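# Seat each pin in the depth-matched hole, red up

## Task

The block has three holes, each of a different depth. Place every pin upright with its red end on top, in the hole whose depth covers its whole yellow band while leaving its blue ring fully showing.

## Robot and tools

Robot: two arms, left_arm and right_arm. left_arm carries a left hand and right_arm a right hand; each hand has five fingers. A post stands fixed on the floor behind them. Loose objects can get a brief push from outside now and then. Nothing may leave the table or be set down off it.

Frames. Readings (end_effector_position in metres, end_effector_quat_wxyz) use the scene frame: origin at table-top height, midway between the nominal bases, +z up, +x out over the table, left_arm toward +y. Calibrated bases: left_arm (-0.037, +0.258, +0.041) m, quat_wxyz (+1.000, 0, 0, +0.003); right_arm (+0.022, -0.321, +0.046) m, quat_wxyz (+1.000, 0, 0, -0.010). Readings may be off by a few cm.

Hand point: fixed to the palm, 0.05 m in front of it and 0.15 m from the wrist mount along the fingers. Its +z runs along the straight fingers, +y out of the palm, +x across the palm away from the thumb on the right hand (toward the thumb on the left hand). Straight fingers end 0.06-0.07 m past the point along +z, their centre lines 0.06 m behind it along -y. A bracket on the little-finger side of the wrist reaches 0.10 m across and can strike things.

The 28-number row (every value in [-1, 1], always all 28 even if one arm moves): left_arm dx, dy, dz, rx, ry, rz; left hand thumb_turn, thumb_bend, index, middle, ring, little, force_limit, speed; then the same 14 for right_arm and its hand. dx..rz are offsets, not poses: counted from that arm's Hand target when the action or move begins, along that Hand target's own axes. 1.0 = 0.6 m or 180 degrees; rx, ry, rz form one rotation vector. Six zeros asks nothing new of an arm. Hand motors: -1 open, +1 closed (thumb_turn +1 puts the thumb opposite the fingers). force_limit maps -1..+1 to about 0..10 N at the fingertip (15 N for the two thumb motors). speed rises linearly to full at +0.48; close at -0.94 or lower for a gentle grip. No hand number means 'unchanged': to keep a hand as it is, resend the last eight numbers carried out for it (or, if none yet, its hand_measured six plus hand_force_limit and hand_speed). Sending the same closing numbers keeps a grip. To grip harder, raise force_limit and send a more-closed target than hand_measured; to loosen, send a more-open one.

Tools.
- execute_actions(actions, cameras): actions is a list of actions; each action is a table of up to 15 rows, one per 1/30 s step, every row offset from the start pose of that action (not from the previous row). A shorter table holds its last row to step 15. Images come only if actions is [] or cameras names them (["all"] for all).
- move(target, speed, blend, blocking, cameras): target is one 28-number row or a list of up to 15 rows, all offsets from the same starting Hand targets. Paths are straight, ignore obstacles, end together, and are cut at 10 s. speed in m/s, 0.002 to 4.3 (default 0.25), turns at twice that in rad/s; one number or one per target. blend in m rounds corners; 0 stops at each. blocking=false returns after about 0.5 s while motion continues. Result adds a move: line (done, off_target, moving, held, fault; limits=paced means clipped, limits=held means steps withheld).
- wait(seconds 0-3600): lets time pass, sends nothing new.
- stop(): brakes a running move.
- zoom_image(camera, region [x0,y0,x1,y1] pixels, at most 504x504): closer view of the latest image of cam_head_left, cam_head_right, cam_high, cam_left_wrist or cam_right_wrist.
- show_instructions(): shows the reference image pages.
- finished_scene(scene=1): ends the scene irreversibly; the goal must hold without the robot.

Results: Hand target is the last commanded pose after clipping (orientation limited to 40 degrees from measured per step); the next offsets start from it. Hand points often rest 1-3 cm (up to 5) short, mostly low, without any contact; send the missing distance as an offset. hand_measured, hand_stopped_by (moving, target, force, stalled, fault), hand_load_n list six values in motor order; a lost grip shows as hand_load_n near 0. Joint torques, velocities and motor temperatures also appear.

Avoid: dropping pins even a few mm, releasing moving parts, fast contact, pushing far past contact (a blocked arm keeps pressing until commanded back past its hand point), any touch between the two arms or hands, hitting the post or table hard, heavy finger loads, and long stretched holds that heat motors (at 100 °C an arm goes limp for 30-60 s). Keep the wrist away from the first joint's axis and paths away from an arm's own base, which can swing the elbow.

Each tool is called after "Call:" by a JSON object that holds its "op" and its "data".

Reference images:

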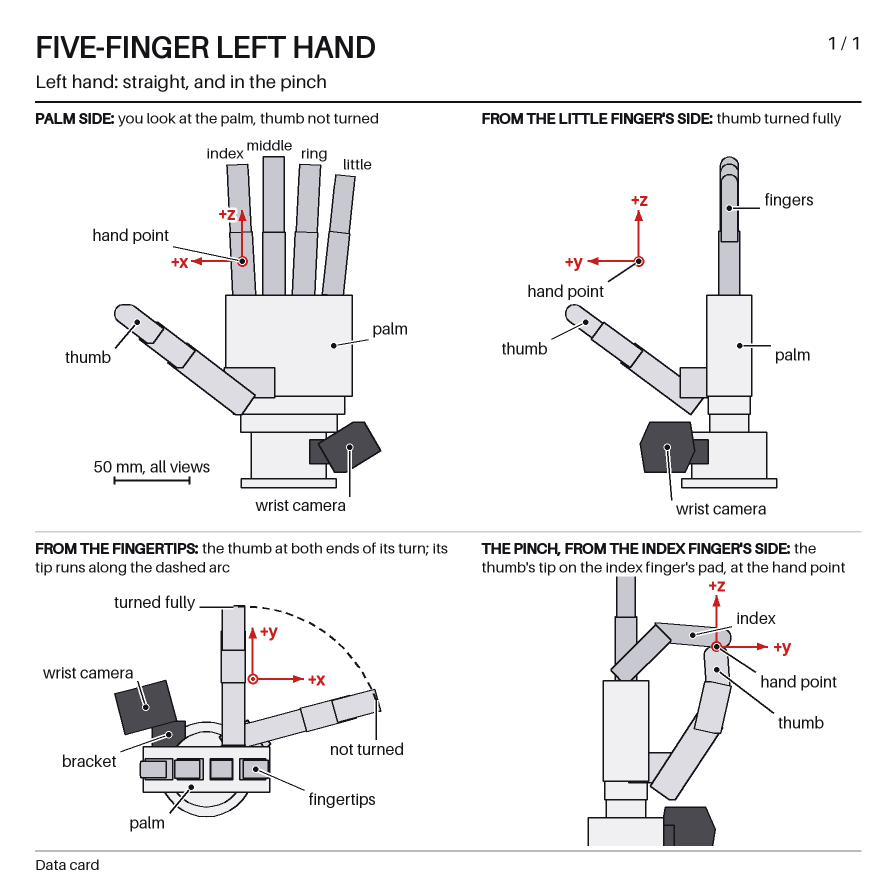

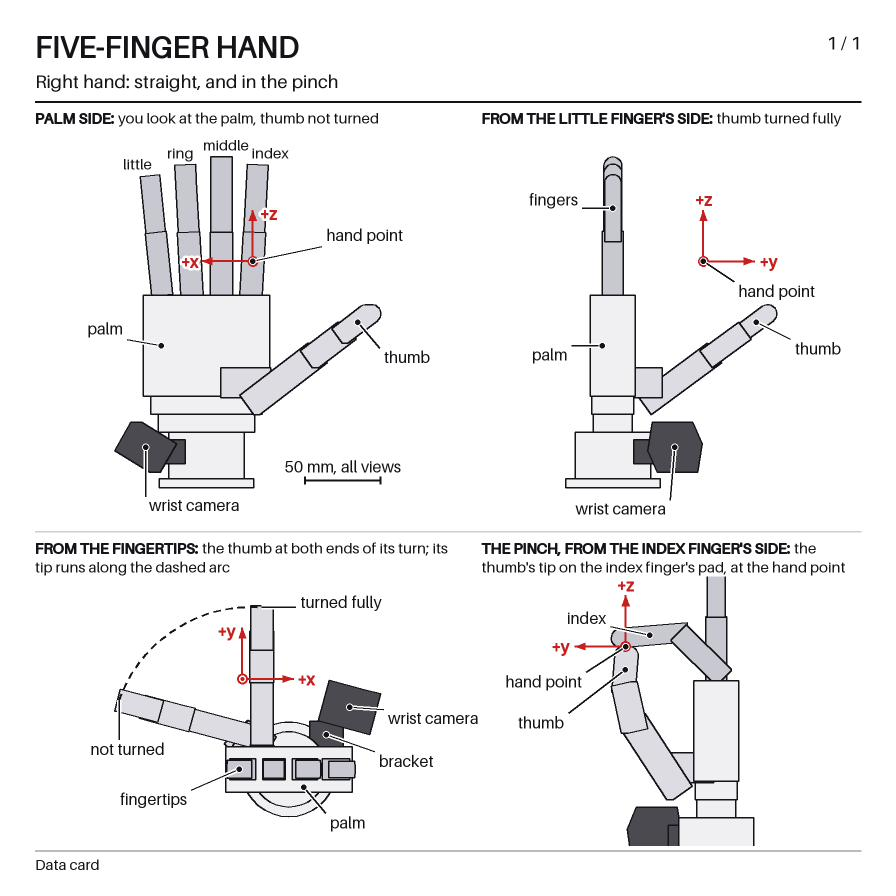

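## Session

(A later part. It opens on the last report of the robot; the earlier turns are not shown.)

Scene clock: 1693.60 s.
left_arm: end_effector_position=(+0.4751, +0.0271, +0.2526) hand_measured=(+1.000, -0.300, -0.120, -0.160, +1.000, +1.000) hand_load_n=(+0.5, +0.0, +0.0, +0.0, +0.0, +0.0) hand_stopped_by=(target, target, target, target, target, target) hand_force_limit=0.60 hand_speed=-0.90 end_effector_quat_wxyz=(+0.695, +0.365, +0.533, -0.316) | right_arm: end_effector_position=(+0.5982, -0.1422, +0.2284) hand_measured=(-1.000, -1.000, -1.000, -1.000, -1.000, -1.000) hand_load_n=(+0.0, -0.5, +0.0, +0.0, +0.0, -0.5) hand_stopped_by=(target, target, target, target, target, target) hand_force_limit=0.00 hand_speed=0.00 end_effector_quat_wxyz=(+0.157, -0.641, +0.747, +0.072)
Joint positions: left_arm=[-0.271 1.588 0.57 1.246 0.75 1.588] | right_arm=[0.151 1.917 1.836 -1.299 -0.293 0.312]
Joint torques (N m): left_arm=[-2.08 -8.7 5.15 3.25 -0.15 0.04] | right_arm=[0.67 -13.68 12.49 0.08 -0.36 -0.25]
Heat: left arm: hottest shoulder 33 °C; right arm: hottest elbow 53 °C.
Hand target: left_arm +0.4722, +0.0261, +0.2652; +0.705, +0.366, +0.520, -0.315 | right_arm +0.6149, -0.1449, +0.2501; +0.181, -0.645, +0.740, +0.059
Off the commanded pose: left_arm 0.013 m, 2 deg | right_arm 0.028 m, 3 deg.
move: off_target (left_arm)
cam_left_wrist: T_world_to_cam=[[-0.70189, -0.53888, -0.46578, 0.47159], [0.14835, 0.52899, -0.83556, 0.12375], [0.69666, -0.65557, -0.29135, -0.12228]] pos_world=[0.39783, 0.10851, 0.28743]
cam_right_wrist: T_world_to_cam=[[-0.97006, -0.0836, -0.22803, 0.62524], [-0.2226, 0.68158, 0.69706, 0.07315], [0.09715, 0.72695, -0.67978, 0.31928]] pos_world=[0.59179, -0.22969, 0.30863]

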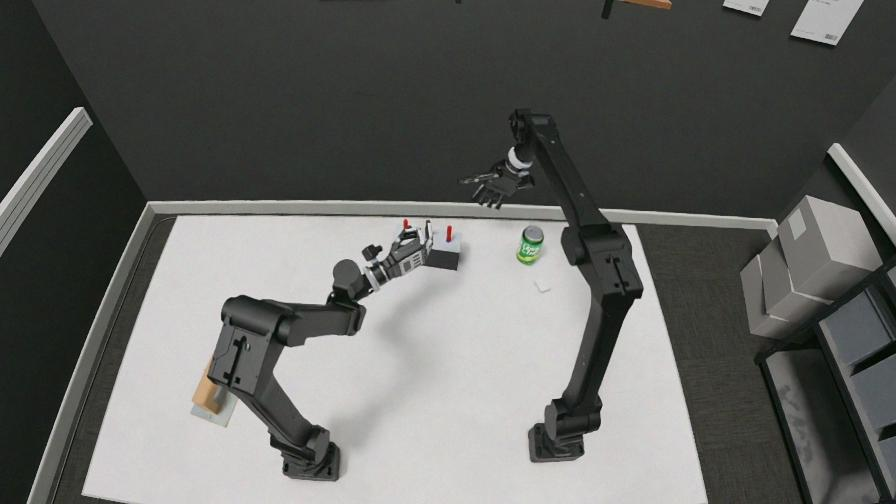

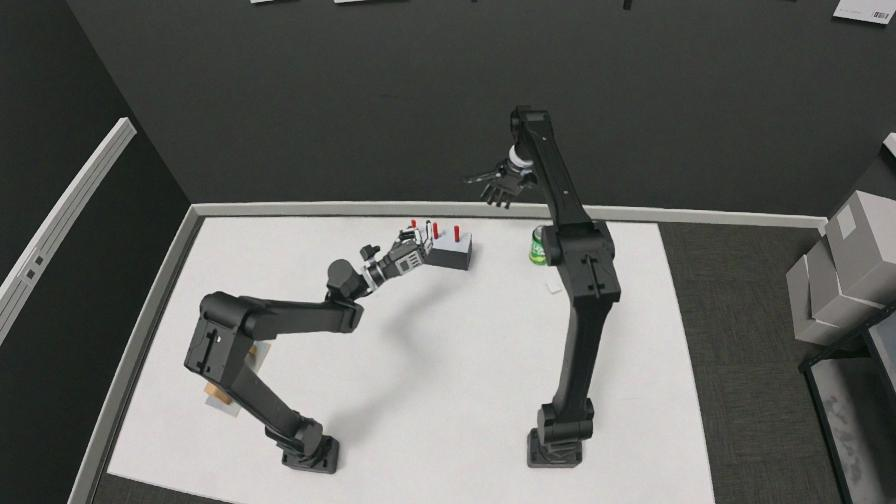

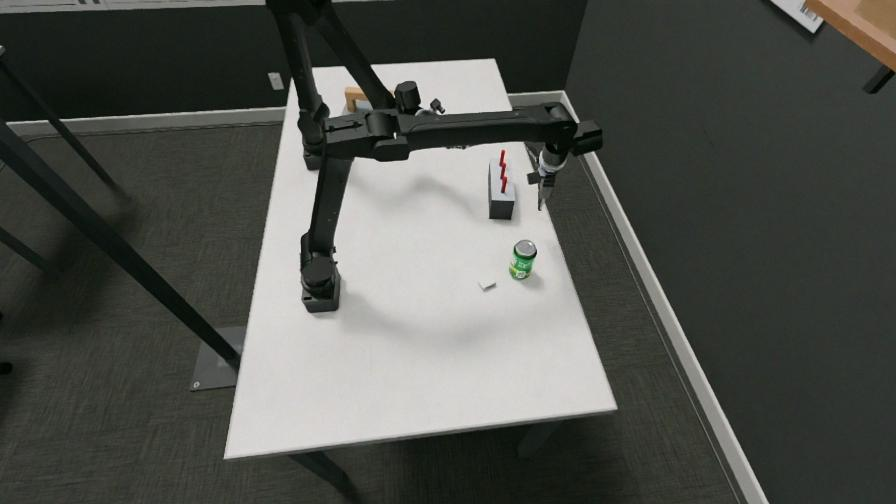

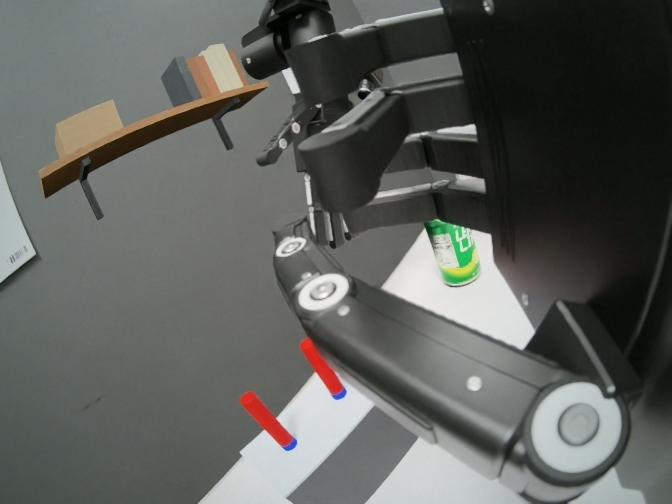

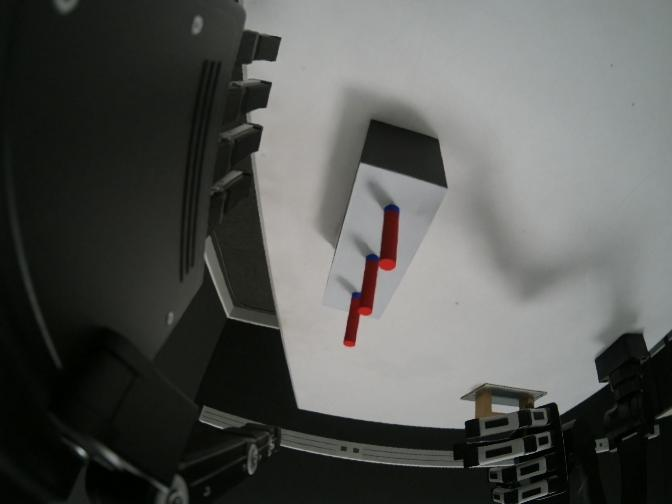

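Call:
{"op": "zoom_image", "data": {"camera": "cam_right_wrist", "region": [364, 250, 384, 270]}}

Call:
{"op": "zoom_image", "data": {"camera": "cam_right_wrist", "region": [382, 198, 402, 218]}}

Call:
{"op": "zoom_image", "data": {"camera": "cam_right_wrist", "region": [346, 286, 366, 306]}}

Call:
{"op": "zoom_image", "data": {"camera": "cam_high", "region": [492, 160, 516, 196]}}

Scaled by 25.200 from the camera's image (finer frame: 960x720).

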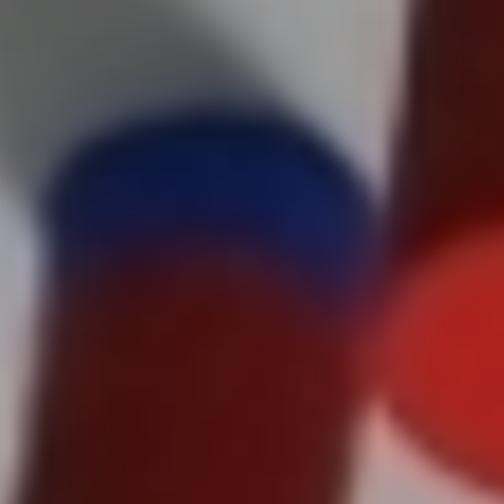

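Scaled by 25.200 from the camera's image (finer frame: 960x720).

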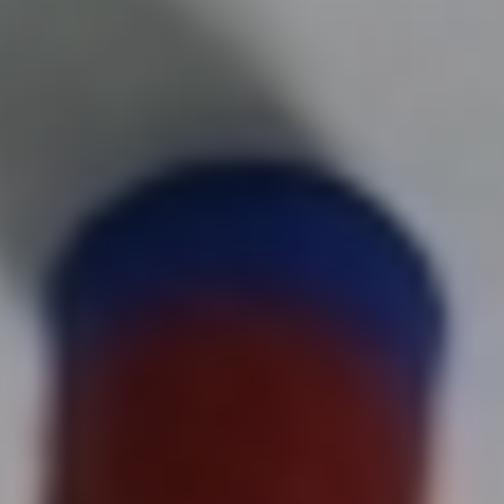

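Scaled by 25.200 from the camera's image (finer frame: 960x720).

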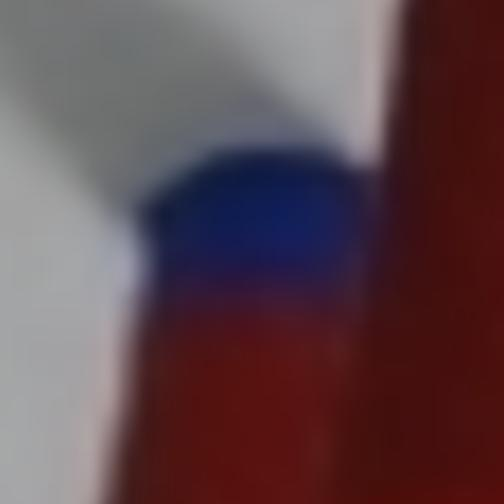

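Scaled by 14.000 from the camera's image (finer frame: 1280x720).

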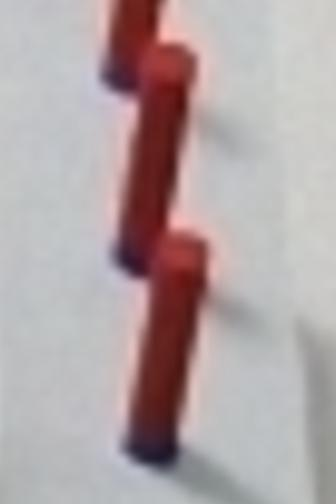

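Call:
{"op": "finished_scene", "data": {}}

The scene is finished: the task was done.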